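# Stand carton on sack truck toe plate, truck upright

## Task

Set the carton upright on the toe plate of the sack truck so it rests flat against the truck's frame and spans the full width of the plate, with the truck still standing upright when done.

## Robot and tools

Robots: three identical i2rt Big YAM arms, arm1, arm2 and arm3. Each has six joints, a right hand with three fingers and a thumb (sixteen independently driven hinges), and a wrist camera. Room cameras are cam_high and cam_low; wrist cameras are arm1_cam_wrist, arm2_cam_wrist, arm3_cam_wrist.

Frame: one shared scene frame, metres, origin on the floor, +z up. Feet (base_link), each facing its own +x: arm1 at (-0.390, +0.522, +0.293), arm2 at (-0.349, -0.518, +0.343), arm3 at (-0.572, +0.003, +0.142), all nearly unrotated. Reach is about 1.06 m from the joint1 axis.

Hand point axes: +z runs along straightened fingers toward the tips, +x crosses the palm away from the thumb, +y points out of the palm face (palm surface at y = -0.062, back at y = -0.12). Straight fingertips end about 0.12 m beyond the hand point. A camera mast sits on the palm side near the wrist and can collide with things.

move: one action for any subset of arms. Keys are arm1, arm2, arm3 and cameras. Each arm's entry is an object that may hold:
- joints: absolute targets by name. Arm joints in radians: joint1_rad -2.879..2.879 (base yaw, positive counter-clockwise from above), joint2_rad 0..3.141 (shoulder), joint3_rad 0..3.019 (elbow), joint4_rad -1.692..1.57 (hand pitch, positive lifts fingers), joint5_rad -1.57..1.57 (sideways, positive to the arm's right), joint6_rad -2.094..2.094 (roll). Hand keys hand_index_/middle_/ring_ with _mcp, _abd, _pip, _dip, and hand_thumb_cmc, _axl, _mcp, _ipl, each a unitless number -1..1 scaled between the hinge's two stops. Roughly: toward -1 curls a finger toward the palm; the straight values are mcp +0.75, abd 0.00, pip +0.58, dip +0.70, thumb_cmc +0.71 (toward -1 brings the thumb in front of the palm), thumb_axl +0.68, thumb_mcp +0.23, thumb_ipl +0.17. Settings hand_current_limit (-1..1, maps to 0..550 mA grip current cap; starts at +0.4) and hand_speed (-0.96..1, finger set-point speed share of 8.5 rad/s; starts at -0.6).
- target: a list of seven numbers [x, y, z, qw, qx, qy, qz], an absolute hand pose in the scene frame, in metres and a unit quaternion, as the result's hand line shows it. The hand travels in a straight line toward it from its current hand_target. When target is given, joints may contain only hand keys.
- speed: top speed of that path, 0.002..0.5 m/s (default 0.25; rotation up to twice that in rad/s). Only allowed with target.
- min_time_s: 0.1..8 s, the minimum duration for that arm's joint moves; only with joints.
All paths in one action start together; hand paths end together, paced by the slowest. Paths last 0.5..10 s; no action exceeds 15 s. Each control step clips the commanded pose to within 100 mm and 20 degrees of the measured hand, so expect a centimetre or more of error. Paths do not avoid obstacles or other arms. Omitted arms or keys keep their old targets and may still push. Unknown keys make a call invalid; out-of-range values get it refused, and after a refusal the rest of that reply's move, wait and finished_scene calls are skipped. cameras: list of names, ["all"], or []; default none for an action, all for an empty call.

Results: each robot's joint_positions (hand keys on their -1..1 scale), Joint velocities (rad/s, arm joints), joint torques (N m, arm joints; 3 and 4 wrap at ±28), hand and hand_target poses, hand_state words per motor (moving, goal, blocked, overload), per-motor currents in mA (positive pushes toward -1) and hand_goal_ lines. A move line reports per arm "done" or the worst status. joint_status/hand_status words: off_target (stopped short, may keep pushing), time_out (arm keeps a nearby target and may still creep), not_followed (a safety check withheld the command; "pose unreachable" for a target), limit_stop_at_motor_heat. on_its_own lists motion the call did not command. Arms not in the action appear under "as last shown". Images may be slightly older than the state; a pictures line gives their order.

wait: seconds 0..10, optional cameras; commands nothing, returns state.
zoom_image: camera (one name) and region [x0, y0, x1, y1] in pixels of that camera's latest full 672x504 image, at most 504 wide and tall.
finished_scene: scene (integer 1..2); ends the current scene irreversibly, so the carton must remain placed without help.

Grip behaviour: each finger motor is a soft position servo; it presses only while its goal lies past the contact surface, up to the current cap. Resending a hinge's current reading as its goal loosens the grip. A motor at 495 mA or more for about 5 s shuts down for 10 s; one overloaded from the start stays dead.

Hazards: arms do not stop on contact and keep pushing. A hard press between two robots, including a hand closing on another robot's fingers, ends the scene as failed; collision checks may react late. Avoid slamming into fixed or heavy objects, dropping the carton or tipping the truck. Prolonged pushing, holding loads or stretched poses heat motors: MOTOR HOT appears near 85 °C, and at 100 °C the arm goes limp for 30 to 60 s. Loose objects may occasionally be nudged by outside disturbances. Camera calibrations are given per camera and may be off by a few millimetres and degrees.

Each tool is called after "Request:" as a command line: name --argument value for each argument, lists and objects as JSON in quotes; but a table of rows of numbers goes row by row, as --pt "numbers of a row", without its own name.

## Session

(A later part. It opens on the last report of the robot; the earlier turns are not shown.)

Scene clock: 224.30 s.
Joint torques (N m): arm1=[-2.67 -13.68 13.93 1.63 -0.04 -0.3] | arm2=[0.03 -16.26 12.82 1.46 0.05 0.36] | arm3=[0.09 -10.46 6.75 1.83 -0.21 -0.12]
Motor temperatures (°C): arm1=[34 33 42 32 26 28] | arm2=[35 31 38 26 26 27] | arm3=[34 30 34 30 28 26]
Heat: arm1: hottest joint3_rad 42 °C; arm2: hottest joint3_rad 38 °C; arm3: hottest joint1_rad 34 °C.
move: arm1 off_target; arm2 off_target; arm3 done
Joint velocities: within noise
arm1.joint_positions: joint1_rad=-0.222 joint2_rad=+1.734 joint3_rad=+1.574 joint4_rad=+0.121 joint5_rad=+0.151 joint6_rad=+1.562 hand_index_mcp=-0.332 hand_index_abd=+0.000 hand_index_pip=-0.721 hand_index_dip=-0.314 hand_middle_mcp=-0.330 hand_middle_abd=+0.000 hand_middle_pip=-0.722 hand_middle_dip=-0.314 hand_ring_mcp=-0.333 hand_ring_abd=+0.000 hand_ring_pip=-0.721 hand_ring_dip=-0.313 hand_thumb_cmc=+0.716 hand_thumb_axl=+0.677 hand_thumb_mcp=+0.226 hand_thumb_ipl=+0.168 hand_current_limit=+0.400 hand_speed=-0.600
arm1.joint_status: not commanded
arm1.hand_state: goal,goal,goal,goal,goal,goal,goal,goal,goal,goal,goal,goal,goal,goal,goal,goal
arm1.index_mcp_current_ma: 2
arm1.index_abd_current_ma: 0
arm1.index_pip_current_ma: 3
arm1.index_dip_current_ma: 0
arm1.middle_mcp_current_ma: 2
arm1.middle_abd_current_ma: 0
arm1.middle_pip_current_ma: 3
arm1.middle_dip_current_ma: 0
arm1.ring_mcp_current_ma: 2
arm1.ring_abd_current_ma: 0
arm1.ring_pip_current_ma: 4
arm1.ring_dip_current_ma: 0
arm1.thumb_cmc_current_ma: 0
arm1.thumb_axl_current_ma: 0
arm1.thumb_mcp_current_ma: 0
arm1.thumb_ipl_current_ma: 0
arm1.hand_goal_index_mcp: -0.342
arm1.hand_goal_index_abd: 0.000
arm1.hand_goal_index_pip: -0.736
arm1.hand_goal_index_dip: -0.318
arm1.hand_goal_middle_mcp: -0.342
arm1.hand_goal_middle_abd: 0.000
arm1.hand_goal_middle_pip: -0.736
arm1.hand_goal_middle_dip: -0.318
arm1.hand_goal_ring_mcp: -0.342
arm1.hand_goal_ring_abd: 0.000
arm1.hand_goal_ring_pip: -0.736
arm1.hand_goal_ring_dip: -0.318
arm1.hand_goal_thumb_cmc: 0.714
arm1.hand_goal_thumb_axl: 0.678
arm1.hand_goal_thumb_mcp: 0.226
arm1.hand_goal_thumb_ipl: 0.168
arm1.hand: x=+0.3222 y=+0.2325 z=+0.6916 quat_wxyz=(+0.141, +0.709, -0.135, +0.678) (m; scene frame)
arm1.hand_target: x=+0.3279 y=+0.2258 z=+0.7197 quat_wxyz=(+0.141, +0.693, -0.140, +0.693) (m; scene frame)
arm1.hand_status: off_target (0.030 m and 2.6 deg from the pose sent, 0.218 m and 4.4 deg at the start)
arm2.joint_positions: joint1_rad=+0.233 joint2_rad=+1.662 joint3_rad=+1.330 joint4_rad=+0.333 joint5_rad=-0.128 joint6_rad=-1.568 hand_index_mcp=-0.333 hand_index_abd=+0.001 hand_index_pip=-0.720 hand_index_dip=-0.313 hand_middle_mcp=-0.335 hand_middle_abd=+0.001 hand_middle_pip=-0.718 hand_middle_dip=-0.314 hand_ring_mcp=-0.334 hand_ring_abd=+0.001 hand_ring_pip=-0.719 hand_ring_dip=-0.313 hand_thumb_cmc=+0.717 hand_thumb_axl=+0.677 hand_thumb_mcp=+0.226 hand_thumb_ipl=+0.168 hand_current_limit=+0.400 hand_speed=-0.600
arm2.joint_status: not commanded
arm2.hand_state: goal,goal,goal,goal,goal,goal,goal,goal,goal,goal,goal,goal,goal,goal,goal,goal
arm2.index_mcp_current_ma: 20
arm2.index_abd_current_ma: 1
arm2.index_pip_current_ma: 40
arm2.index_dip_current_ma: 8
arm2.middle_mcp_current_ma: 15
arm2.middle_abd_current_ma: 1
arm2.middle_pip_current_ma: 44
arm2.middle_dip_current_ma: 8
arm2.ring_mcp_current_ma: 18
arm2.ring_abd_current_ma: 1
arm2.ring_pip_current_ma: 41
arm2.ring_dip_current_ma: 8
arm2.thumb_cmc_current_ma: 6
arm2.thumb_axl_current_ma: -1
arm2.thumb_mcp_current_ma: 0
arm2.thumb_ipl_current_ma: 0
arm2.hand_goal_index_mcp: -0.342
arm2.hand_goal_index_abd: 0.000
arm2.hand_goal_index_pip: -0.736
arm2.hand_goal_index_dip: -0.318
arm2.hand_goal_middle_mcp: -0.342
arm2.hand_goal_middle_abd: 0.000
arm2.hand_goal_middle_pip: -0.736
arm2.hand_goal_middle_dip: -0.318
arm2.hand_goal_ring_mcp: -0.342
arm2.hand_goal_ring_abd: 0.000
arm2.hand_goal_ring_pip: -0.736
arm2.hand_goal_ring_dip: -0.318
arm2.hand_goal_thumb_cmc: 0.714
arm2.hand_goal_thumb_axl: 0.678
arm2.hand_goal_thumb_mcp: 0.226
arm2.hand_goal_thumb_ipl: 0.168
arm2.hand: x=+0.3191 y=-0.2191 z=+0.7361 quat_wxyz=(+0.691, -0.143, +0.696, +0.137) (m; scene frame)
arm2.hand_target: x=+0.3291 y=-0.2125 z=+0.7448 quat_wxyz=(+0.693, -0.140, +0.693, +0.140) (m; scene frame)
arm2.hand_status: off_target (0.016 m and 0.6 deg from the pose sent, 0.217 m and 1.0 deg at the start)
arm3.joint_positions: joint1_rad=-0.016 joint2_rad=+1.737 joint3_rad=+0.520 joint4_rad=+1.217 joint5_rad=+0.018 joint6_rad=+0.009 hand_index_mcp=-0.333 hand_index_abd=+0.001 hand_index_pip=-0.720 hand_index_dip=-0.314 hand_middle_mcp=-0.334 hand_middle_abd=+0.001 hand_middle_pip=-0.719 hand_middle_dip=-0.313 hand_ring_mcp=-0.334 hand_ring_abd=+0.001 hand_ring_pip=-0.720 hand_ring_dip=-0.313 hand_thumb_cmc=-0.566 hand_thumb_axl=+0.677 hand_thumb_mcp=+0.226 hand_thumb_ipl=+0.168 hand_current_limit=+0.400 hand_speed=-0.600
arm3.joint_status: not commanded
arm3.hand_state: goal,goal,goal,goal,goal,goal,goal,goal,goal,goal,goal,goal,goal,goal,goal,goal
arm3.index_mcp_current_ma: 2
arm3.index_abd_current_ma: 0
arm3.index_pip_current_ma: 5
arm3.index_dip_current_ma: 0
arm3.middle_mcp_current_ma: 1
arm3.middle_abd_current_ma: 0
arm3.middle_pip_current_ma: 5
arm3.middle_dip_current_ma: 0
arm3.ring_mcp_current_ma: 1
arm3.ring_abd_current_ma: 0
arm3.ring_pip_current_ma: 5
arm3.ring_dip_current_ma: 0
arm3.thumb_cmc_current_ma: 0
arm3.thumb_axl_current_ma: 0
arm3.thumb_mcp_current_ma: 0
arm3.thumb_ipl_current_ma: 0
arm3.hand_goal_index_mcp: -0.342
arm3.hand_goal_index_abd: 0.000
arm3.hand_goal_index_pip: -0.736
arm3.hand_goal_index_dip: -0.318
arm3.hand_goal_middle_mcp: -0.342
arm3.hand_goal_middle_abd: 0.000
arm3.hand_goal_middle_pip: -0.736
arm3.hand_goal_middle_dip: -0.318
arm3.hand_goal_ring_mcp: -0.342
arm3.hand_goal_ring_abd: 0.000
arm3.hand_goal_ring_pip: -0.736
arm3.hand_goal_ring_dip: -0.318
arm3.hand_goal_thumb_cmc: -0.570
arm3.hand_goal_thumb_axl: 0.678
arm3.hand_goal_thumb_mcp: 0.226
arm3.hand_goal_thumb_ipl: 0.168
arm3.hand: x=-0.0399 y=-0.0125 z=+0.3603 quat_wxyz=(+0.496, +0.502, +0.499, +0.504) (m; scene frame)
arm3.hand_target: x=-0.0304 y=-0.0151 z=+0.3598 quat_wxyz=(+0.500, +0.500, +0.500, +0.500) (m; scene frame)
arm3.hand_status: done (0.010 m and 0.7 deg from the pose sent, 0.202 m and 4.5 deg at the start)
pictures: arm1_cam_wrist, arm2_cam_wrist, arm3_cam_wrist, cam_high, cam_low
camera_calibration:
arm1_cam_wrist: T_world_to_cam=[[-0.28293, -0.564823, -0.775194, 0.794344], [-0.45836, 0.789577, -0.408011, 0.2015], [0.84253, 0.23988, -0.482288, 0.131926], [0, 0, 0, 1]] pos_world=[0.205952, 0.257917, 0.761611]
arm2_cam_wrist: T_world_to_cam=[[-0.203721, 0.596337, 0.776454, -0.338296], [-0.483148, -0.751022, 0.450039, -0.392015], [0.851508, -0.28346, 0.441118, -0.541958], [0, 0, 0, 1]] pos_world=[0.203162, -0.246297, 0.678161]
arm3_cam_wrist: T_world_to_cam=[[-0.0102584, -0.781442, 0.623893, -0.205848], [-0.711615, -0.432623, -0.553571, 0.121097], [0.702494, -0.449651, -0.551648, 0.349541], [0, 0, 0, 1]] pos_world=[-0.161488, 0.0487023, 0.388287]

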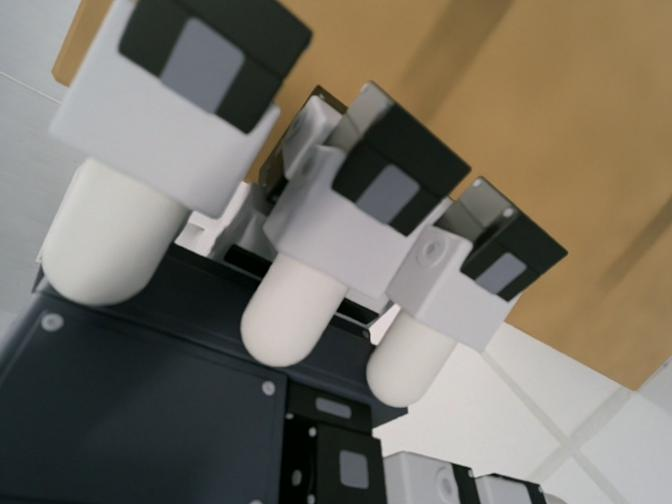

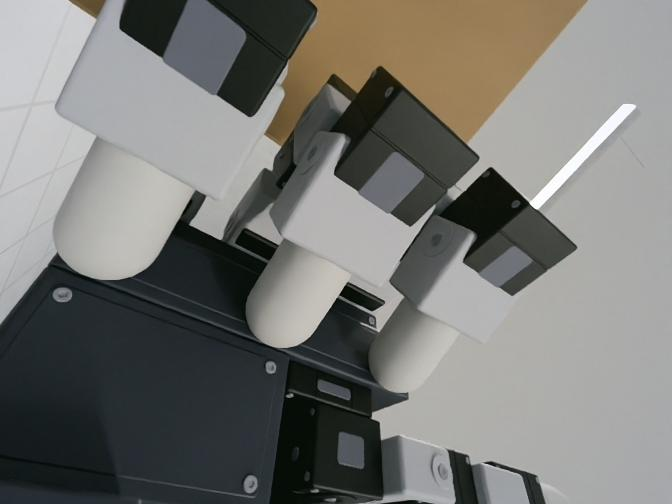

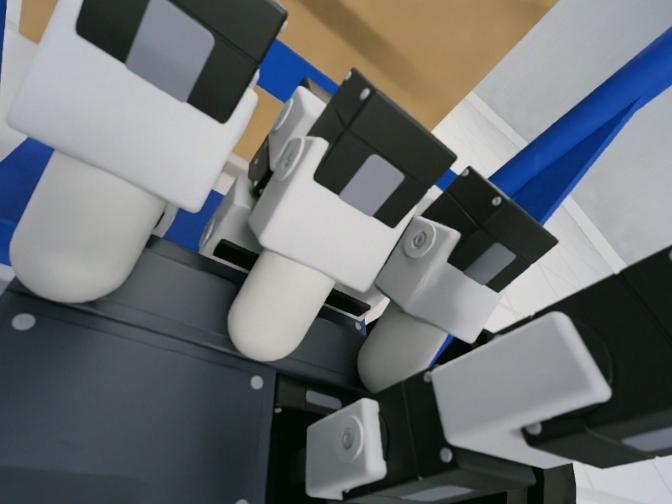

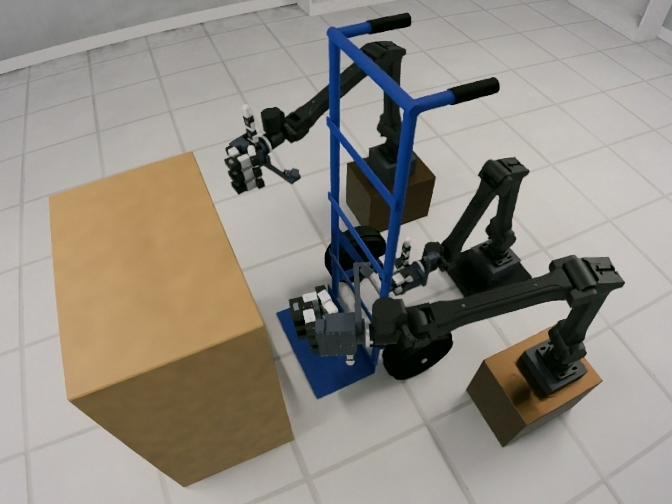

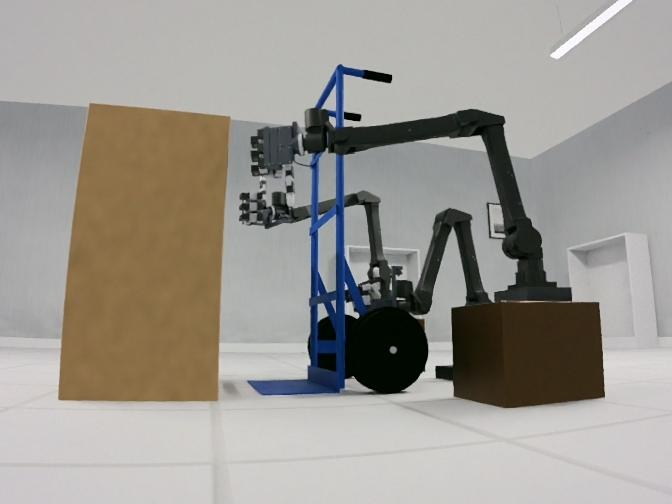

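Request:
move --arm1 '{"target":[0.43,0.22,0.75,0.1405,0.693,-0.1405,0.693],"speed":0.08}' --arm2 '{"target":[0.43,-0.209,0.755,0.693,-0.1405,0.693,0.1405],"speed":0.08}' --arm3 '{"target":[0.03,-0.015,0.352,0.5,0.5,0.5,0.5],"speed":0.1}' --cameras '["cam_high","cam_low"]'

Scene clock: 230.87 s.
Joint torques (N m): arm1=[0.32 -13.74 15.98 1.96 -1.17 -0.48] | arm2=[-1.08 -17.55 15.13 1.69 0.42 0.37] | arm3=[0.15 -12.63 7.41 1.88 -0.2 -0.12]
Motor temperatures (°C): arm1=[34 33 44 31 26 28] | arm2=[35 31 39 26 26 27] | arm3=[34 30 34 30 28 26]
Heat: arm1: hottest joint3_rad 44 °C; arm2: hottest joint3_rad 39 °C; arm3: hottest joint1_rad 34 °C.
move: arm1 off_target; arm2 off_target; arm3 off_target
Joint velocities: within noise
arm1.joint_positions: joint1_rad=-0.226 joint2_rad=+1.968 joint3_rad=+2.030 joint4_rad=-0.100 joint5_rad=+0.215 joint6_rad=+1.583 hand_index_mcp=-0.333 hand_index_abd=+0.000 hand_index_pip=-0.721 hand_index_dip=-0.314 hand_middle_mcp=-0.337 hand_middle_abd=+0.000 hand_middle_pip=-0.718 hand_middle_dip=-0.317 hand_ring_mcp=-0.344 hand_ring_abd=+0.000 hand_ring_pip=-0.712 hand_ring_dip=-0.322 hand_thumb_cmc=+0.716 hand_thumb_axl=+0.677 hand_thumb_mcp=+0.226 hand_thumb_ipl=+0.168 hand_current_limit=+0.400 hand_speed=-0.600
arm1.joint_status: not commanded
arm1.hand_state: goal,goal,goal,goal,goal,goal,goal,goal,goal,goal,blocked,goal,goal,goal,goal,goal
arm1.index_mcp_current_ma: 2
arm1.index_abd_current_ma: 0
arm1.index_pip_current_ma: 3
arm1.index_dip_current_ma: 0
arm1.middle_mcp_current_ma: 0
arm1.middle_abd_current_ma: 0
arm1.middle_pip_current_ma: 5
arm1.middle_dip_current_ma: 0
arm1.ring_mcp_current_ma: 0
arm1.ring_abd_current_ma: 0
arm1.ring_pip_current_ma: 9
arm1.ring_dip_current_ma: 0
arm1.thumb_cmc_current_ma: 0
arm1.thumb_axl_current_ma: 0
arm1.thumb_mcp_current_ma: 0
arm1.thumb_ipl_current_ma: 0
arm1.hand_goal_index_mcp: -0.342
arm1.hand_goal_index_abd: 0.000
arm1.hand_goal_index_pip: -0.736
arm1.hand_goal_index_dip: -0.318
arm1.hand_goal_middle_mcp: -0.342
arm1.hand_goal_middle_abd: 0.000
arm1.hand_goal_middle_pip: -0.736
arm1.hand_goal_middle_dip: -0.318
arm1.hand_goal_ring_mcp: -0.342
arm1.hand_goal_ring_abd: 0.000
arm1.hand_goal_ring_pip: -0.736
arm1.hand_goal_ring_dip: -0.318
arm1.hand_goal_thumb_cmc: 0.714
arm1.hand_goal_thumb_axl: 0.678
arm1.hand_goal_thumb_mcp: 0.226
arm1.hand_goal_thumb_ipl: 0.168
arm1.hand: x=+0.3939 y=+0.2014 z=+0.7352 quat_wxyz=(+0.158, +0.702, -0.166, +0.675) (m; scene frame)
arm1.hand_target: x=+0.4239 y=+0.2226 z=+0.7482 quat_wxyz=(+0.141, +0.693, -0.140, +0.693) (m; scene frame)
arm1.hand_status: off_target (0.043 m and 4.2 deg from the pose sent, 0.123 m and 2.6 deg at the start)
arm2.joint_positions: joint1_rad=+0.212 joint2_rad=+1.871 joint3_rad=+1.665 joint4_rad=+0.203 joint5_rad=-0.174 joint6_rad=-1.568 hand_index_mcp=-0.340 hand_index_abd=+0.001 hand_index_pip=-0.716 hand_index_dip=-0.316 hand_middle_mcp=-0.336 hand_middle_abd=+0.001 hand_middle_pip=-0.718 hand_middle_dip=-0.314 hand_ring_mcp=-0.334 hand_ring_abd=+0.001 hand_ring_pip=-0.719 hand_ring_dip=-0.313 hand_thumb_cmc=+0.717 hand_thumb_axl=+0.677 hand_thumb_mcp=+0.226 hand_thumb_ipl=+0.168 hand_current_limit=+0.400 hand_speed=-0.600
arm2.joint_status: not commanded
arm2.hand_state: goal,goal,blocked,goal,goal,goal,goal,goal,goal,goal,goal,goal,goal,goal,goal,goal
arm2.index_mcp_current_ma: 3
arm2.index_abd_current_ma: 1
arm2.index_pip_current_ma: 53
arm2.index_dip_current_ma: 2
arm2.middle_mcp_current_ma: 13
arm2.middle_abd_current_ma: 1
arm2.middle_pip_current_ma: 44
arm2.middle_dip_current_ma: 8
arm2.ring_mcp_current_ma: 18
arm2.ring_abd_current_ma: 1
arm2.ring_pip_current_ma: 41
arm2.ring_dip_current_ma: 8
arm2.thumb_cmc_current_ma: 6
arm2.thumb_axl_current_ma: -1
arm2.thumb_mcp_current_ma: 0
arm2.thumb_ipl_current_ma: 0
arm2.hand_goal_index_mcp: -0.342
arm2.hand_goal_index_abd: 0.000
arm2.hand_goal_index_pip: -0.736
arm2.hand_goal_index_dip: -0.318
arm2.hand_goal_middle_mcp: -0.342
arm2.hand_goal_middle_abd: 0.000
arm2.hand_goal_middle_pip: -0.736
arm2.hand_goal_middle_dip: -0.318
arm2.hand_goal_ring_mcp: -0.342
arm2.hand_goal_ring_abd: 0.000
arm2.hand_goal_ring_pip: -0.736
arm2.hand_goal_ring_dip: -0.318
arm2.hand_goal_thumb_cmc: 0.714
arm2.hand_goal_thumb_axl: 0.678
arm2.hand_goal_thumb_mcp: 0.226
arm2.hand_goal_thumb_ipl: 0.168
arm2.hand: x=+0.4034 y=-0.2056 z=+0.7517 quat_wxyz=(+0.688, -0.151, +0.695, +0.145) (m; scene frame)
arm2.hand_target: x=+0.4271 y=-0.2104 z=+0.7539 quat_wxyz=(+0.693, -0.140, +0.693, +0.140) (m; scene frame)
arm2.hand_status: off_target (0.027 m and 1.5 deg from the pose sent, 0.113 m and 0.6 deg at the start)
arm3.joint_positions: joint1_rad=-0.019 joint2_rad=+1.844 joint3_rad=+0.689 joint4_rad=+1.155 joint5_rad=+0.016 joint6_rad=+0.009 hand_index_mcp=-0.333 hand_index_abd=+0.001 hand_index_pip=-0.720 hand_index_dip=-0.314 hand_middle_mcp=-0.334 hand_middle_abd=+0.001 hand_middle_pip=-0.719 hand_middle_dip=-0.313 hand_ring_mcp=-0.334 hand_ring_abd=+0.001 hand_ring_pip=-0.720 hand_ring_dip=-0.313 hand_thumb_cmc=-0.566 hand_thumb_axl=+0.677 hand_thumb_mcp=+0.226 hand_thumb_ipl=+0.168 hand_current_limit=+0.400 hand_speed=-0.600
arm3.joint_status: not commanded
arm3.hand_state: goal,goal,goal,goal,goal,goal,goal,goal,goal,goal,goal,goal,goal,goal,goal,goal
arm3.index_mcp_current_ma: 2
arm3.index_abd_current_ma: 0
arm3.index_pip_current_ma: 5
arm3.index_dip_current_ma: 0
arm3.middle_mcp_current_ma: 1
arm3.middle_abd_current_ma: 0
arm3.middle_pip_current_ma: 5
arm3.middle_dip_current_ma: 0
arm3.ring_mcp_current_ma: 1
arm3.ring_abd_current_ma: 0
arm3.ring_pip_current_ma: 5
arm3.ring_dip_current_ma: 0
arm3.thumb_cmc_current_ma: 0
arm3.thumb_axl_current_ma: 0
arm3.thumb_mcp_current_ma: 0
arm3.thumb_ipl_current_ma: 0
arm3.hand_goal_index_mcp: -0.342
arm3.hand_goal_index_abd: 0.000
arm3.hand_goal_index_pip: -0.736
arm3.hand_goal_index_dip: -0.318
arm3.hand_goal_middle_mcp: -0.342
arm3.hand_goal_middle_abd: 0.000
arm3.hand_goal_middle_pip: -0.736
arm3.hand_goal_middle_dip: -0.318
arm3.hand_goal_ring_mcp: -0.342
arm3.hand_goal_ring_abd: 0.000
arm3.hand_goal_ring_pip: -0.736
arm3.hand_goal_ring_dip: -0.318
arm3.hand_goal_thumb_cmc: -0.570
arm3.hand_goal_thumb_axl: 0.678
arm3.hand_goal_thumb_mcp: 0.226
arm3.hand_goal_thumb_ipl: 0.168
arm3.hand: x=+0.0198 y=-0.0121 z=+0.3528 quat_wxyz=(+0.495, +0.502, +0.499, +0.504) (m; scene frame)
arm3.hand_target: x=+0.0296 y=-0.0151 z=+0.3519 quat_wxyz=(+0.500, +0.500, +0.500, +0.500) (m; scene frame)
arm3.hand_status: off_target (0.011 m and 0.7 deg from the pose sent, 0.070 m and 0.7 deg at the start)
pictures: cam_high, cam_low

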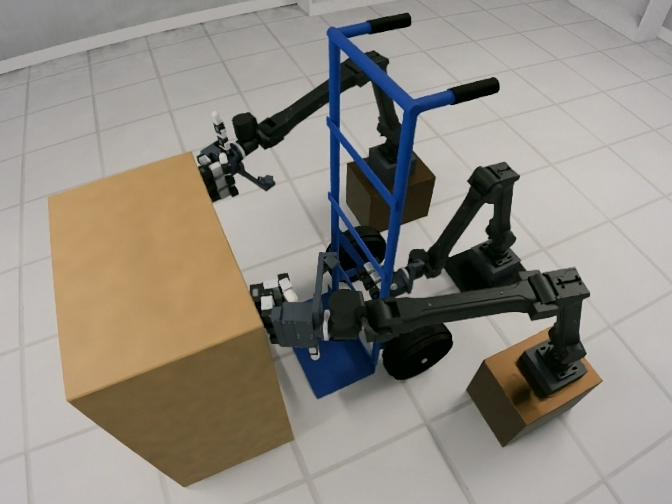

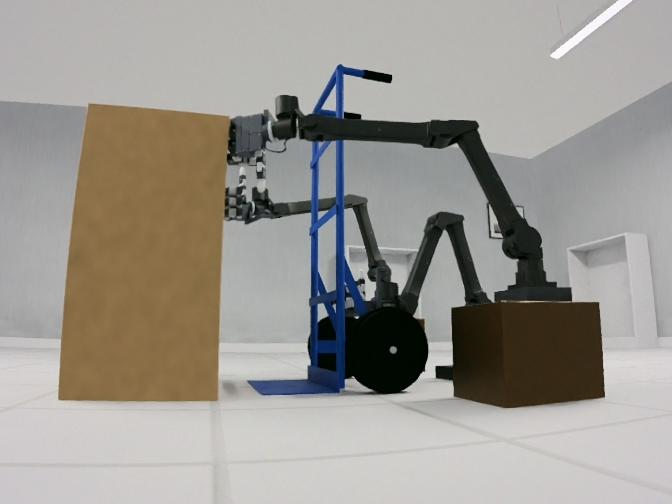

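Request:
move --arm1 '{"target":[0.385,0.25,0.74,0.1405,0.693,-0.1405,0.693],"speed":0.1}' --arm3 '{"target":[0.05,-0.015,0.352,0.5,0.5,0.5,0.5],"speed":0.1}'

Request:
move --arm1 '{"target":[0.45,0.25,0.74,0.1405,0.693,-0.1405,0.693],"speed":0.05}' --arm2 '{"target":[0.45,-0.217,0.755,0.693,-0.1405,0.693,0.1405],"speed":0.05}' --cameras '["cam_high","cam_low"]'

Scene clock: 237.83 s.
Joint torques (N m): arm1=[-0.21 -18.73 9.51 2.63 -0.22 -0.53] | arm2=[-1.2 -17.44 15.13 1.7 0.61 0.38] | arm3=[0.09 -13.27 7.72 1.88 -0.2 -0.12]
Motor temperatures (°C): arm1=[34 33 45 31 27 28] | arm2=[35 31 40 26 26 27] | arm3=[34 31 34 30 28 26]
Heat: arm1: hottest joint3_rad 45 °C; arm2: hottest joint3_rad 40 °C; arm3: hottest joint1_rad 34 °C.
move: arm1 off_target; arm3 off_target
Joint velocities: within noise
arm1.joint_positions: joint1_rad=-0.189 joint2_rad=+1.911 joint3_rad=+1.878 joint4_rad=-0.024 joint5_rad=+0.214 joint6_rad=+1.583 hand_index_mcp=-0.333 hand_index_abd=+0.000 hand_index_pip=-0.721 hand_index_dip=-0.314 hand_middle_mcp=-0.334 hand_middle_abd=+0.000 hand_middle_pip=-0.718 hand_middle_dip=-0.317 hand_ring_mcp=-0.340 hand_ring_abd=+0.000 hand_ring_pip=-0.712 hand_ring_dip=-0.320 hand_thumb_cmc=+0.716 hand_thumb_axl=+0.677 hand_thumb_mcp=+0.226 hand_thumb_ipl=+0.168 hand_current_limit=+0.400 hand_speed=-0.600
arm1.joint_status: not commanded
arm1.hand_state: goal,goal,goal,goal,goal,goal,goal,goal,goal,goal,blocked,goal,goal,goal,goal,goal
arm1.index_mcp_current_ma: 2
arm1.index_abd_current_ma: 0
arm1.index_pip_current_ma: 3
arm1.index_dip_current_ma: 0
arm1.middle_mcp_current_ma: 1
arm1.middle_abd_current_ma: 0
arm1.middle_pip_current_ma: 5
arm1.middle_dip_current_ma: 0
arm1.ring_mcp_current_ma: 0
arm1.ring_abd_current_ma: 0
arm1.ring_pip_current_ma: 9
arm1.ring_dip_current_ma: 0
arm1.thumb_cmc_current_ma: 0
arm1.thumb_axl_current_ma: 0
arm1.thumb_mcp_current_ma: 0
arm1.thumb_ipl_current_ma: 0
arm1.hand_goal_index_mcp: -0.342
arm1.hand_goal_index_abd: 0.000
arm1.hand_goal_index_pip: -0.736
arm1.hand_goal_index_dip: -0.318
arm1.hand_goal_middle_mcp: -0.342
arm1.hand_goal_middle_abd: 0.000
arm1.hand_goal_middle_pip: -0.736
arm1.hand_goal_middle_dip: -0.318
arm1.hand_goal_ring_mcp: -0.342
arm1.hand_goal_ring_abd: 0.000
arm1.hand_goal_ring_pip: -0.736
arm1.hand_goal_ring_dip: -0.318
arm1.hand_goal_thumb_cmc: 0.714
arm1.hand_goal_thumb_axl: 0.678
arm1.hand_goal_thumb_mcp: 0.226
arm1.hand_goal_thumb_ipl: 0.168
arm1.hand: x=+0.3869 y=+0.2345 z=+0.7056 quat_wxyz=(+0.146, +0.712, -0.153, +0.670) (m; scene frame)
arm1.hand_target: x=+0.3842 y=+0.2499 z=+0.7398 quat_wxyz=(+0.141, +0.693, -0.141, +0.693) (m; scene frame)
arm1.hand_status: off_target (0.038 m and 3.7 deg from the pose sent, 0.050 m and 4.2 deg at the start)
arm2: as last shown
arm2.joint_positions: joint1_rad=+0.212 joint2_rad=+1.871 joint3_rad=+1.665 joint4_rad=+0.201 joint5_rad=-0.178 joint6_rad=-1.568 hand_index_mcp=-0.343 hand_index_abd=+0.001 hand_index_pip=-0.713 hand_index_dip=-0.319 hand_middle_mcp=-0.337 hand_middle_abd=+0.001 hand_middle_pip=-0.718 hand_middle_dip=-0.314 hand_ring_mcp=-0.334 hand_ring_abd=+0.001 hand_ring_pip=-0.719 hand_ring_dip=-0.313 hand_thumb_cmc=+0.717 hand_thumb_axl=+0.677 hand_thumb_mcp=+0.226 hand_thumb_ipl=+0.168 hand_current_limit=+0.400 hand_speed=-0.600
arm2.index_mcp_current_ma: -1
arm2.index_pip_current_ma: 61
arm2.index_dip_current_ma: -2
arm2.middle_mcp_current_ma: 10
arm2.hand: x=+0.4029 y=-0.2051 z=+0.7513 quat_wxyz=(+0.687, -0.153, +0.696, +0.147) (m; scene frame)
arm2.hand_target: x=+0.4270 y=-0.2103 z=+0.7539 quat_wxyz=(+0.693, -0.140, +0.693, +0.140) (m; scene frame)
arm3.joint_positions: joint1_rad=-0.019 joint2_rad=+1.871 joint3_rad=+0.746 joint4_rad=+1.124 joint5_rad=+0.015 joint6_rad=+0.009 hand_index_mcp=-0.333 hand_index_abd=+0.001 hand_index_pip=-0.720 hand_index_dip=-0.314 hand_middle_mcp=-0.334 hand_middle_abd=+0.001 hand_middle_pip=-0.719 hand_middle_dip=-0.313 hand_ring_mcp=-0.334 hand_ring_abd=+0.001 hand_ring_pip=-0.720 hand_ring_dip=-0.313 hand_thumb_cmc=-0.566 hand_thumb_axl=+0.677 hand_thumb_mcp=+0.226 hand_thumb_ipl=+0.168 hand_current_limit=+0.400 hand_speed=-0.600
arm3.joint_status: not commanded
arm3.hand_state: goal,goal,goal,goal,goal,goal,goal,goal,goal,goal,goal,goal,goal,goal,goal,goal
arm3.index_mcp_current_ma: 2
arm3.index_abd_current_ma: 0
arm3.index_pip_current_ma: 5
arm3.index_dip_current_ma: 0
arm3.middle_mcp_current_ma: 1
arm3.middle_abd_current_ma: 0
arm3.middle_pip_current_ma: 5
arm3.middle_dip_current_ma: 0
arm3.ring_mcp_current_ma: 1
arm3.ring_abd_current_ma: 0
arm3.ring_pip_current_ma: 5
arm3.ring_dip_current_ma: 0
arm3.thumb_cmc_current_ma: 0
arm3.thumb_axl_current_ma: 0
arm3.thumb_mcp_current_ma: 0
arm3.thumb_ipl_current_ma: 0
arm3.hand_goal_index_mcp: -0.342
arm3.hand_goal_index_abd: 0.000
arm3.hand_goal_index_pip: -0.736
arm3.hand_goal_index_dip: -0.318
arm3.hand_goal_middle_mcp: -0.342
arm3.hand_goal_middle_abd: 0.000
arm3.hand_goal_middle_pip: -0.736
arm3.hand_goal_middle_dip: -0.318
arm3.hand_goal_ring_mcp: -0.342
arm3.hand_goal_ring_abd: 0.000
arm3.hand_goal_ring_pip: -0.736
arm3.hand_goal_ring_dip: -0.318
arm3.hand_goal_thumb_cmc: -0.570
arm3.hand_goal_thumb_axl: 0.678
arm3.hand_goal_thumb_mcp: 0.226
arm3.hand_goal_thumb_ipl: 0.168
arm3.hand: x=+0.0396 y=-0.0118 z=+0.3531 quat_wxyz=(+0.495, +0.502, +0.499, +0.504) (m; scene frame)
arm3.hand_target: x=+0.0496 y=-0.0149 z=+0.3520 quat_wxyz=(+0.500, +0.500, +0.500, +0.500) (m; scene frame)
arm3.hand_status: off_target (0.011 m and 0.7 deg from the pose sent, 0.030 m and 0.7 deg at the start)
pictures: none

Scene clock: 240.00 s.
Joint torques (N m): arm1=[0.26 -13.57 16.29 2.15 -1.37 -0.52] | arm2=[-1.9 -17.73 15.23 1.68 0.74 0.36] | arm3=[0.09 -13.27 7.72 1.87 -0.21 -0.12]
Motor temperatures (°C): arm1=[34 33 45 31 27 28] | arm2=[35 31 40 26 26 27] | arm3=[34 31 34 30 28 26]
Heat: arm1: hottest joint3_rad 45 °C; arm2: hottest joint3_rad 40 °C; arm3: hottest joint1_rad 34 °C.
move: arm1 off_target; arm2 off_target
Joint velocities: within noise
arm1.joint_positions: joint1_rad=-0.186 joint2_rad=+1.999 joint3_rad=+2.063 joint4_rad=-0.100 joint5_rad=+0.269 joint6_rad=+1.583 hand_index_mcp=-0.335 hand_index_abd=+0.000 hand_index_pip=-0.720 hand_index_dip=-0.314 hand_middle_mcp=-0.339 hand_middle_abd=+0.000 hand_middle_pip=-0.716 hand_middle_dip=-0.319 hand_ring_mcp=-0.344 hand_ring_abd=+0.000 hand_ring_pip=-0.712 hand_ring_dip=-0.321 hand_thumb_cmc=+0.716 hand_thumb_axl=+0.677 hand_thumb_mcp=+0.226 hand_thumb_ipl=+0.168 hand_current_limit=+0.400 hand_speed=-0.600
arm1.joint_status: not commanded
arm1.hand_state: goal,goal,goal,goal,goal,goal,blocked,goal,goal,goal,blocked,goal,goal,goal,goal,goal
arm1.index_mcp_current_ma: 1
arm1.index_abd_current_ma: 0
arm1.index_pip_current_ma: 4
arm1.index_dip_current_ma: 0
arm1.middle_mcp_current_ma: 0
arm1.middle_abd_current_ma: 0
arm1.middle_pip_current_ma: 6
arm1.middle_dip_current_ma: 0
arm1.ring_mcp_current_ma: 0
arm1.ring_abd_current_ma: 0
arm1.ring_pip_current_ma: 9
arm1.ring_dip_current_ma: 0
arm1.thumb_cmc_current_ma: 0
arm1.thumb_axl_current_ma: 0
arm1.thumb_mcp_current_ma: 0
arm1.thumb_ipl_current_ma: 0
arm1.hand_goal_index_mcp: -0.342
arm1.hand_goal_index_abd: 0.000
arm1.hand_goal_index_pip: -0.736
arm1.hand_goal_index_dip: -0.318
arm1.hand_goal_middle_mcp: -0.342
arm1.hand_goal_middle_abd: 0.000
arm1.hand_goal_middle_pip: -0.736
arm1.hand_goal_middle_dip: -0.318
arm1.hand_goal_ring_mcp: -0.342
arm1.hand_goal_ring_abd: 0.000
arm1.hand_goal_ring_pip: -0.736
arm1.hand_goal_ring_dip: -0.318
arm1.hand_goal_thumb_cmc: 0.714
arm1.hand_goal_thumb_axl: 0.678
arm1.hand_goal_thumb_mcp: 0.226
arm1.hand_goal_thumb_ipl: 0.168
arm1.hand: x=+0.4076 y=+0.2244 z=+0.7295 quat_wxyz=(+0.164, +0.700, -0.170, +0.674) (m; scene frame)
arm1.hand_target: x=+0.4421 y=+0.2530 z=+0.7378 quat_wxyz=(+0.141, +0.693, -0.140, +0.693) (m; scene frame)
arm1.hand_status: off_target (0.051 m and 4.9 deg from the pose sent, 0.074 m and 3.7 deg at the start)
arm2.joint_positions: joint1_rad=+0.202 joint2_rad=+1.907 joint3_rad=+1.732 joint4_rad=+0.178 joint5_rad=-0.200 joint6_rad=-1.568 hand_index_mcp=-0.343 hand_index_abd=+0.001 hand_index_pip=-0.712 hand_index_dip=-0.320 hand_middle_mcp=-0.338 hand_middle_abd=+0.001 hand_middle_pip=-0.718 hand_middle_dip=-0.314 hand_ring_mcp=-0.335 hand_ring_abd=+0.001 hand_ring_pip=-0.719 hand_ring_dip=-0.313 hand_thumb_cmc=+0.717 hand_thumb_axl=+0.677 hand_thumb_mcp=+0.226 hand_thumb_ipl=+0.168 hand_current_limit=+0.400 hand_speed=-0.600
arm2.joint_status: not commanded
arm2.hand_state: goal,goal,blocked,goal,goal,goal,goal,goal,goal,goal,goal,goal,goal,goal,goal,goal
arm2.index_mcp_current_ma: -1
arm2.index_abd_current_ma: 1
arm2.index_pip_current_ma: 65
arm2.index_dip_current_ma: -4
arm2.middle_mcp_current_ma: 9
arm2.middle_abd_current_ma: 1
arm2.middle_pip_current_ma: 44
arm2.middle_dip_current_ma: 8
arm2.ring_mcp_current_ma: 15
arm2.ring_abd_current_ma: 1
arm2.ring_pip_current_ma: 41
arm2.ring_dip_current_ma: 8
arm2.thumb_cmc_current_ma: 6
arm2.thumb_axl_current_ma: -1
arm2.thumb_mcp_current_ma: 0
arm2.thumb_ipl_current_ma: 0
arm2.hand_goal_index_mcp: -0.342
arm2.hand_goal_index_abd: 0.000
arm2.hand_goal_index_pip: -0.736
arm2.hand_goal_index_dip: -0.318
arm2.hand_goal_middle_mcp: -0.342
arm2.hand_goal_middle_abd: 0.000
arm2.hand_goal_middle_pip: -0.736
arm2.hand_goal_middle_dip: -0.318
arm2.hand_goal_ring_mcp: -0.342
arm2.hand_goal_ring_abd: 0.000
arm2.hand_goal_ring_pip: -0.736
arm2.hand_goal_ring_dip: -0.318
arm2.hand_goal_thumb_cmc: 0.714
arm2.hand_goal_thumb_axl: 0.678
arm2.hand_goal_thumb_mcp: 0.226
arm2.hand_goal_thumb_ipl: 0.168
arm2.hand: x=+0.4165 y=-0.2064 z=+0.7583 quat_wxyz=(+0.689, -0.157, +0.692, +0.151) (m; scene frame)
arm2.hand_target: x=+0.4457 y=-0.2190 z=+0.7536 quat_wxyz=(+0.693, -0.140, +0.693, +0.140) (m; scene frame)
arm2.hand_status: off_target (0.035 m and 2.3 deg from the pose sent, 0.049 m and 1.7 deg at the start)
arm3: as last shown
pictures: cam_high, cam_low

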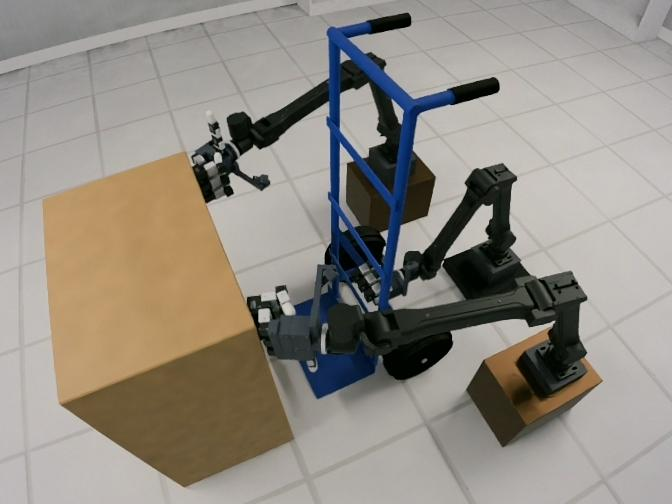

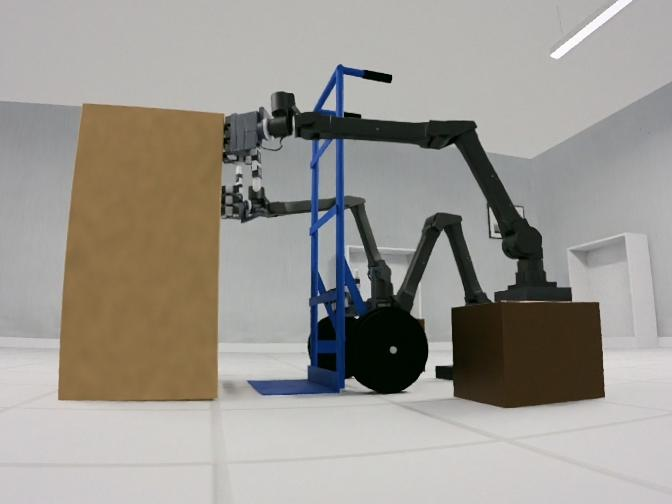

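Request:
move --arm1 '{"target":[0.49,0.252,0.745,0.1405,0.693,-0.1405,0.693],"speed":0.05}' --arm2 '{"target":[0.485,-0.222,0.745,0.693,-0.1405,0.693,0.1405],"speed":0.05}' --arm3 '{"target":[0.10,-0.015,0.352,0.5,0.5,0.5,0.5],"speed":0.05}' --cameras '["cam_high","cam_low","arm3_cam_wrist"]'

Scene clock: 246.80 s.
Joint torques (N m): arm1=[0.85 -14.04 15.04 2.92 -1.62 -0.47] | arm2=[-2.2 -18.55 13.52 1.48 0.67 0.27] | arm3=[0.09 -10.99 14.56 0.03 -0.18 -0.12]
Motor temperatures (°C): arm1=[34 33 46 31 28 28] | arm2=[35 32 41 26 26 27] | arm3=[34 31 34 29 28 26]
Heat: arm1: hottest joint3_rad 46 °C; arm2: hottest joint3_rad 41 °C; arm3: hottest joint1_rad 34 °C.
move: arm1 off_target; arm2 off_target; arm3 off_target
Joint velocities: within noise
arm1.joint_positions: joint1_rad=-0.175 joint2_rad=+2.149 joint3_rad=+2.356 joint4_rad=-0.232 joint5_rad=+0.287 joint6_rad=+1.583 hand_index_mcp=-0.345 hand_index_abd=+0.000 hand_index_pip=-0.710 hand_index_dip=-0.324 hand_middle_mcp=-0.341 hand_middle_abd=+0.000 hand_middle_pip=-0.714 hand_middle_dip=-0.321 hand_ring_mcp=-0.342 hand_ring_abd=+0.000 hand_ring_pip=-0.712 hand_ring_dip=-0.321 hand_thumb_cmc=+0.716 hand_thumb_axl=+0.677 hand_thumb_mcp=+0.226 hand_thumb_ipl=+0.168 hand_current_limit=+0.400 hand_speed=-0.600
arm1.joint_status: not commanded
arm1.hand_state: goal,goal,blocked,goal,goal,goal,blocked,goal,goal,goal,blocked,goal,goal,goal,goal,goal
arm1.index_mcp_current_ma: 0
arm1.index_abd_current_ma: 0
arm1.index_pip_current_ma: 10
arm1.index_dip_current_ma: -1
arm1.middle_mcp_current_ma: 0
arm1.middle_abd_current_ma: 0
arm1.middle_pip_current_ma: 8
arm1.middle_dip_current_ma: 0
arm1.ring_mcp_current_ma: 0
arm1.ring_abd_current_ma: 0
arm1.ring_pip_current_ma: 9
arm1.ring_dip_current_ma: 0
arm1.thumb_cmc_current_ma: 0
arm1.thumb_axl_current_ma: 0
arm1.thumb_mcp_current_ma: 0
arm1.thumb_ipl_current_ma: 0
arm1.hand_goal_index_mcp: -0.342
arm1.hand_goal_index_abd: 0.000
arm1.hand_goal_index_pip: -0.736
arm1.hand_goal_index_dip: -0.318
arm1.hand_goal_middle_mcp: -0.342
arm1.hand_goal_middle_abd: 0.000
arm1.hand_goal_middle_pip: -0.736
arm1.hand_goal_middle_dip: -0.318
arm1.hand_goal_ring_mcp: -0.342
arm1.hand_goal_ring_abd: 0.000
arm1.hand_goal_ring_pip: -0.736
arm1.hand_goal_ring_dip: -0.318
arm1.hand_goal_thumb_cmc: 0.714
arm1.hand_goal_thumb_axl: 0.678
arm1.hand_goal_thumb_mcp: 0.226
arm1.hand_goal_thumb_ipl: 0.168
arm1.hand: x=+0.4452 y=+0.2235 z=+0.7492 quat_wxyz=(+0.166, +0.696, -0.173, +0.677) (m; scene frame)
arm1.hand_target: x=+0.4808 y=+0.2557 z=+0.7426 quat_wxyz=(+0.140, +0.692, -0.140, +0.694) (m; scene frame)
arm1.hand_status: off_target (0.053 m and 5.1 deg from the pose sent, 0.088 m and 4.9 deg at the start)
arm2.joint_positions: joint1_rad=+0.189 joint2_rad=+1.997 joint3_rad=+1.887 joint4_rad=+0.153 joint5_rad=-0.215 joint6_rad=-1.558 hand_index_mcp=-0.337 hand_index_abd=+0.001 hand_index_pip=-0.714 hand_index_dip=-0.318 hand_middle_mcp=-0.337 hand_middle_abd=+0.001 hand_middle_pip=-0.718 hand_middle_dip=-0.314 hand_ring_mcp=-0.340 hand_ring_abd=+0.001 hand_ring_pip=-0.716 hand_ring_dip=-0.316 hand_thumb_cmc=+0.717 hand_thumb_axl=+0.677 hand_thumb_mcp=+0.226 hand_thumb_ipl=+0.168 hand_current_limit=+0.400 hand_speed=-0.600
arm2.joint_status: not commanded
arm2.hand_state: goal,goal,blocked,goal,goal,goal,goal,goal,goal,goal,blocked,goal,goal,goal,goal,goal
arm2.index_mcp_current_ma: 10
arm2.index_abd_current_ma: 1
arm2.index_pip_current_ma: 57
arm2.index_dip_current_ma: 0
arm2.middle_mcp_current_ma: 9
arm2.middle_abd_current_ma: 1
arm2.middle_pip_current_ma: 44
arm2.middle_dip_current_ma: 8
arm2.ring_mcp_current_ma: 3
arm2.ring_abd_current_ma: 1
arm2.ring_pip_current_ma: 52
arm2.ring_dip_current_ma: 3
arm2.thumb_cmc_current_ma: 6
arm2.thumb_axl_current_ma: -1
arm2.thumb_mcp_current_ma: 0
arm2.thumb_ipl_current_ma: 0
arm2.hand_goal_index_mcp: -0.342
arm2.hand_goal_index_abd: 0.000
arm2.hand_goal_index_pip: -0.736
arm2.hand_goal_index_dip: -0.318
arm2.hand_goal_middle_mcp: -0.342
arm2.hand_goal_middle_abd: 0.000
arm2.hand_goal_middle_pip: -0.736
arm2.hand_goal_middle_dip: -0.318
arm2.hand_goal_ring_mcp: -0.342
arm2.hand_goal_ring_abd: 0.000
arm2.hand_goal_ring_pip: -0.736
arm2.hand_goal_ring_dip: -0.318
arm2.hand_goal_thumb_cmc: 0.714
arm2.hand_goal_thumb_axl: 0.678
arm2.hand_goal_thumb_mcp: 0.226
arm2.hand_goal_thumb_ipl: 0.168
arm2.hand: x=+0.4492 y=-0.2075 z=+0.7739 quat_wxyz=(+0.701, -0.154, +0.678, +0.155) (m; scene frame)
arm2.hand_target: x=+0.4795 y=-0.2242 z=+0.7433 quat_wxyz=(+0.693, -0.140, +0.693, +0.140) (m; scene frame)
arm2.hand_status: off_target (0.048 m and 3.0 deg from the pose sent, 0.072 m and 2.3 deg at the start)
arm3.joint_positions: joint1_rad=-0.020 joint2_rad=+1.897 joint3_rad=+0.799 joint4_rad=+1.098 joint5_rad=+0.013 joint6_rad=+0.009 hand_index_mcp=-0.347 hand_index_abd=+0.001 hand_index_pip=-0.708 hand_index_dip=-0.323 hand_middle_mcp=-0.348 hand_middle_abd=+0.001 hand_middle_pip=-0.708 hand_middle_dip=-0.323 hand_ring_mcp=-0.349 hand_ring_abd=+0.001 hand_ring_pip=-0.707 hand_ring_dip=-0.325 hand_thumb_cmc=-0.566 hand_thumb_axl=+0.677 hand_thumb_mcp=+0.226 hand_thumb_ipl=+0.168 hand_current_limit=+0.400 hand_speed=-0.600
arm3.joint_status: not commanded
arm3.hand_state: goal,goal,blocked,goal,goal,goal,blocked,goal,goal,goal,blocked,goal,goal,goal,goal,goal
arm3.index_mcp_current_ma: 0
arm3.index_abd_current_ma: 0
arm3.index_pip_current_ma: 13
arm3.index_dip_current_ma: -1
arm3.middle_mcp_current_ma: -1
arm3.middle_abd_current_ma: 0
arm3.middle_pip_current_ma: 13
arm3.middle_dip_current_ma: -1
arm3.ring_mcp_current_ma: -1
arm3.ring_abd_current_ma: 0
arm3.ring_pip_current_ma: 14
arm3.ring_dip_current_ma: -1
arm3.thumb_cmc_current_ma: 0
arm3.thumb_axl_current_ma: 0
arm3.thumb_mcp_current_ma: 0
arm3.thumb_ipl_current_ma: 0
arm3.hand_goal_index_mcp: -0.342
arm3.hand_goal_index_abd: 0.000
arm3.hand_goal_index_pip: -0.736
arm3.hand_goal_index_dip: -0.318
arm3.hand_goal_middle_mcp: -0.342
arm3.hand_goal_middle_abd: 0.000
arm3.hand_goal_middle_pip: -0.736
arm3.hand_goal_middle_dip: -0.318
arm3.hand_goal_ring_mcp: -0.342
arm3.hand_goal_ring_abd: 0.000
arm3.hand_goal_ring_pip: -0.736
arm3.hand_goal_ring_dip: -0.318
arm3.hand_goal_thumb_cmc: -0.570
arm3.hand_goal_thumb_axl: 0.678
arm3.hand_goal_thumb_mcp: 0.226
arm3.hand_goal_thumb_ipl: 0.168
arm3.hand: x=+0.0577 y=-0.0118 z=+0.3530 quat_wxyz=(+0.495, +0.501, +0.499, +0.504) (m; scene frame)
arm3.hand_target: x=+0.0939 y=-0.0151 z=+0.3523 quat_wxyz=(+0.500, +0.500, +0.500, +0.500) (m; scene frame)
arm3.hand_status: off_target (0.042 m and 0.7 deg from the pose sent, 0.061 m and 0.7 deg at the start)
pictures: arm3_cam_wrist, cam_high, cam_low
camera_calibration:
arm3_cam_wrist: T_world_to_cam=[[-0.0093158, -0.781429, 0.623924, -0.199701], [-0.71113, -0.433479, -0.553526, 0.186866], [0.702999, -0.448848, -0.551659, 0.277262], [0, 0, 0, 1]] pos_world=[-0.063889, 0.0493988, 0.380987]

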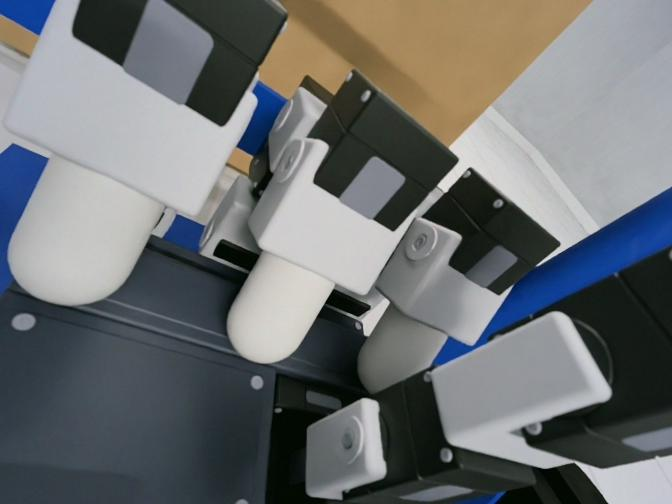

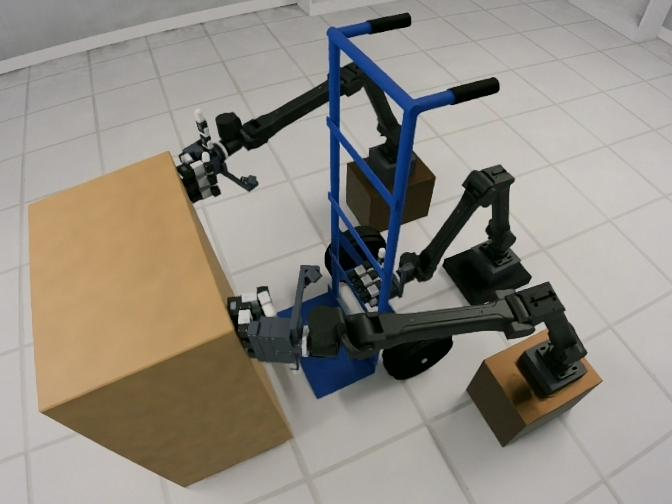

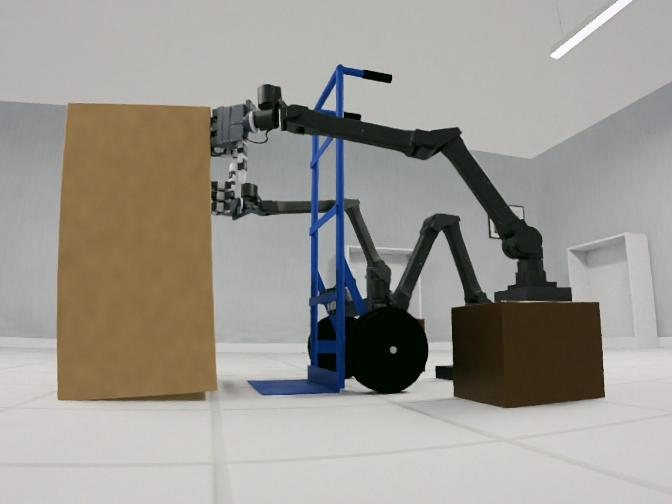

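Request:
move --arm1 '{"target":[0.522,0.258,0.75,0.1405,0.693,-0.1405,0.693],"speed":0.05}' --arm2 '{"target":[0.515,-0.228,0.748,0.693,-0.1405,0.693,0.1405],"speed":0.05}' --arm3 '{"target":[0.13,-0.015,0.352,0.5,0.5,0.5,0.5],"speed":0.05}' --cameras '["cam_high","cam_low"]'

Scene clock: 254.43 s.
Joint torques (N m): arm1=[1.14 -15.74 11.56 2.62 -1.82 -0.36] | arm2=[-2.61 -19.31 12.82 1.36 0.72 0.16] | arm3=[0.09 -9.17 19.41 -1.32 -0.19 -0.12]
Motor temperatures (°C): arm1=[34 33 48 31 29 28] | arm2=[35 32 43 26 26 27] | arm3=[33 31 35 29 28 26]
Heat: arm1: hottest joint3_rad 48 °C; arm2: hottest joint3_rad 43 °C; arm3: hottest joint3_rad 35 °C.
move: arm1 off_target; arm2 off_target; arm3 off_target
Joint velocities: within noise
arm1.joint_positions: joint1_rad=-0.170 joint2_rad=+2.403 joint3_rad=+2.859 joint4_rad=-0.449 joint5_rad=+0.299 joint6_rad=+1.565 hand_index_mcp=-0.353 hand_index_abd=+0.000 hand_index_pip=-0.702 hand_index_dip=-0.332 hand_middle_mcp=-0.341 hand_middle_abd=+0.000 hand_middle_pip=-0.714 hand_middle_dip=-0.321 hand_ring_mcp=-0.338 hand_ring_abd=+0.000 hand_ring_pip=-0.714 hand_ring_dip=-0.319 hand_thumb_cmc=+0.716 hand_thumb_axl=+0.677 hand_thumb_mcp=+0.226 hand_thumb_ipl=+0.168 hand_current_limit=+0.400 hand_speed=-0.600
arm1.joint_status: not commanded
arm1.hand_state: goal,goal,blocked,goal,goal,goal,blocked,goal,goal,goal,blocked,goal,goal,goal,goal,goal
arm1.index_mcp_current_ma: -2
arm1.index_abd_current_ma: 0
arm1.index_pip_current_ma: 18
arm1.index_dip_current_ma: -3
arm1.middle_mcp_current_ma: 0
arm1.middle_abd_current_ma: 0
arm1.middle_pip_current_ma: 8
arm1.middle_dip_current_ma: 0
arm1.ring_mcp_current_ma: 0
arm1.ring_abd_current_ma: 0
arm1.ring_pip_current_ma: 8
arm1.ring_dip_current_ma: 0
arm1.thumb_cmc_current_ma: 0
arm1.thumb_axl_current_ma: 0
arm1.thumb_mcp_current_ma: 0
arm1.thumb_ipl_current_ma: 0
arm1.hand_goal_index_mcp: -0.342
arm1.hand_goal_index_abd: 0.000
arm1.hand_goal_index_pip: -0.736
arm1.hand_goal_index_dip: -0.318
arm1.hand_goal_middle_mcp: -0.342
arm1.hand_goal_middle_abd: 0.000
arm1.hand_goal_middle_pip: -0.736
arm1.hand_goal_middle_dip: -0.318
arm1.hand_goal_ring_mcp: -0.342
arm1.hand_goal_ring_abd: 0.000
arm1.hand_goal_ring_pip: -0.736
arm1.hand_goal_ring_dip: -0.318
arm1.hand_goal_thumb_cmc: 0.714
arm1.hand_goal_thumb_axl: 0.678
arm1.hand_goal_thumb_mcp: 0.226
arm1.hand_goal_thumb_ipl: 0.168
arm1.hand: x=+0.4757 y=+0.2198 z=+0.7730 quat_wxyz=(+0.174, +0.685, -0.169, +0.687) (m; scene frame)
arm1.hand_target: x=+0.5110 y=+0.2620 z=+0.7468 quat_wxyz=(+0.140, +0.691, -0.137, +0.696) (m; scene frame)
arm1.hand_status: off_target (0.064 m and 5.2 deg from the pose sent, 0.084 m and 5.1 deg at the start)
arm2.joint_positions: joint1_rad=+0.178 joint2_rad=+2.079 joint3_rad=+2.045 joint4_rad=+0.093 joint5_rad=-0.232 joint6_rad=-1.549 hand_index_mcp=-0.337 hand_index_abd=+0.001 hand_index_pip=-0.714 hand_index_dip=-0.318 hand_middle_mcp=-0.336 hand_middle_abd=+0.001 hand_middle_pip=-0.718 hand_middle_dip=-0.314 hand_ring_mcp=-0.343 hand_ring_abd=+0.001 hand_ring_pip=-0.713 hand_ring_dip=-0.319 hand_thumb_cmc=+0.717 hand_thumb_axl=+0.677 hand_thumb_mcp=+0.226 hand_thumb_ipl=+0.168 hand_current_limit=+0.400 hand_speed=-0.600
arm2.joint_status: not commanded
arm2.hand_state: goal,goal,blocked,goal,goal,goal,goal,goal,goal,goal,blocked,goal,goal,goal,goal,goal
arm2.index_mcp_current_ma: 10
arm2.index_abd_current_ma: 1
arm2.index_pip_current_ma: 57
arm2.index_dip_current_ma: 0
arm2.middle_mcp_current_ma: 13
arm2.middle_abd_current_ma: 1
arm2.middle_pip_current_ma: 44
arm2.middle_dip_current_ma: 8
arm2.ring_mcp_current_ma: -2
arm2.ring_abd_current_ma: 1
arm2.ring_pip_current_ma: 62
arm2.ring_dip_current_ma: -1
arm2.thumb_cmc_current_ma: 6
arm2.thumb_axl_current_ma: -1
arm2.thumb_mcp_current_ma: 0
arm2.thumb_ipl_current_ma: 0
arm2.hand_goal_index_mcp: -0.342
arm2.hand_goal_index_abd: 0.000
arm2.hand_goal_index_pip: -0.736
arm2.hand_goal_index_dip: -0.318
arm2.hand_goal_middle_mcp: -0.342
arm2.hand_goal_middle_abd: 0.000
arm2.hand_goal_middle_pip: -0.736
arm2.hand_goal_middle_dip: -0.318
arm2.hand_goal_ring_mcp: -0.342
arm2.hand_goal_ring_abd: 0.000
arm2.hand_goal_ring_pip: -0.736
arm2.hand_goal_ring_dip: -0.318
arm2.hand_goal_thumb_cmc: 0.714
arm2.hand_goal_thumb_axl: 0.678
arm2.hand_goal_thumb_mcp: 0.226
arm2.hand_goal_thumb_ipl: 0.168
arm2.hand: x=+0.4764 y=-0.2088 z=+0.7878 quat_wxyz=(+0.706, -0.153, +0.673, +0.160) (m; scene frame)
arm2.hand_target: x=+0.5083 y=-0.2306 z=+0.7462 quat_wxyz=(+0.693, -0.140, +0.693, +0.140) (m; scene frame)
arm2.hand_status: off_target (0.059 m and 3.8 deg from the pose sent, 0.074 m and 3.0 deg at the start)
arm3.joint_positions: joint1_rad=-0.020 joint2_rad=+1.902 joint3_rad=+0.805 joint4_rad=+1.095 joint5_rad=+0.013 joint6_rad=+0.009 hand_index_mcp=-0.358 hand_index_abd=+0.001 hand_index_pip=-0.696 hand_index_dip=-0.336 hand_middle_mcp=-0.359 hand_middle_abd=+0.001 hand_middle_pip=-0.696 hand_middle_dip=-0.336 hand_ring_mcp=-0.360 hand_ring_abd=+0.001 hand_ring_pip=-0.694 hand_ring_dip=-0.338 hand_thumb_cmc=-0.566 hand_thumb_axl=+0.677 hand_thumb_mcp=+0.226 hand_thumb_ipl=+0.168 hand_current_limit=+0.400 hand_speed=-0.600
arm3.joint_status: not commanded
arm3.hand_state: goal,goal,blocked,goal,goal,goal,blocked,goal,goal,goal,blocked,goal,goal,goal,goal,goal
arm3.index_mcp_current_ma: -5
arm3.index_abd_current_ma: 0
arm3.index_pip_current_ma: 26
arm3.index_dip_current_ma: -6
arm3.middle_mcp_current_ma: -6
arm3.middle_abd_current_ma: 0
arm3.middle_pip_current_ma: 26
arm3.middle_dip_current_ma: -6
arm3.ring_mcp_current_ma: -6
arm3.ring_abd_current_ma: 0
arm3.ring_pip_current_ma: 29
arm3.ring_dip_current_ma: -7
arm3.thumb_cmc_current_ma: 0
arm3.thumb_axl_current_ma: 0
arm3.thumb_mcp_current_ma: 0
arm3.thumb_ipl_current_ma: 0
arm3.hand_goal_index_mcp: -0.342
arm3.hand_goal_index_abd: 0.000
arm3.hand_goal_index_pip: -0.736
arm3.hand_goal_index_dip: -0.318
arm3.hand_goal_middle_mcp: -0.342
arm3.hand_goal_middle_abd: 0.000
arm3.hand_goal_middle_pip: -0.736
arm3.hand_goal_middle_dip: -0.318
arm3.hand_goal_ring_mcp: -0.342
arm3.hand_goal_ring_abd: 0.000
arm3.hand_goal_ring_pip: -0.736
arm3.hand_goal_ring_dip: -0.318
arm3.hand_goal_thumb_cmc: -0.570
arm3.hand_goal_thumb_axl: 0.678
arm3.hand_goal_thumb_mcp: 0.226
arm3.hand_goal_thumb_ipl: 0.168
arm3.hand: x=+0.0599 y=-0.0117 z=+0.3519 quat_wxyz=(+0.495, +0.502, +0.499, +0.504) (m; scene frame)
arm3.hand_target: x=+0.1146 y=-0.0149 z=+0.3531 quat_wxyz=(+0.500, +0.500, +0.500, +0.500) (m; scene frame)
arm3.hand_status: off_target (0.070 m and 0.8 deg from the pose sent, 0.072 m and 0.7 deg at the start)
pictures: cam_high, cam_low

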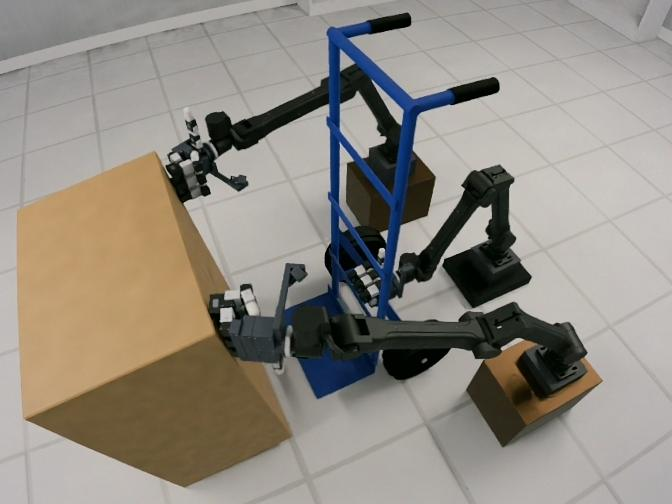

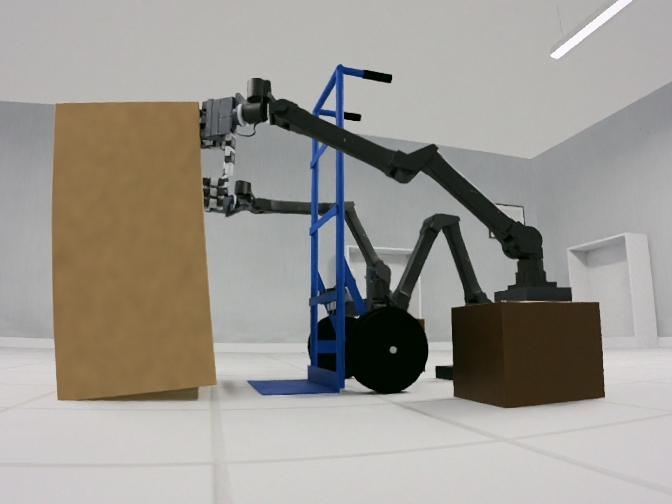

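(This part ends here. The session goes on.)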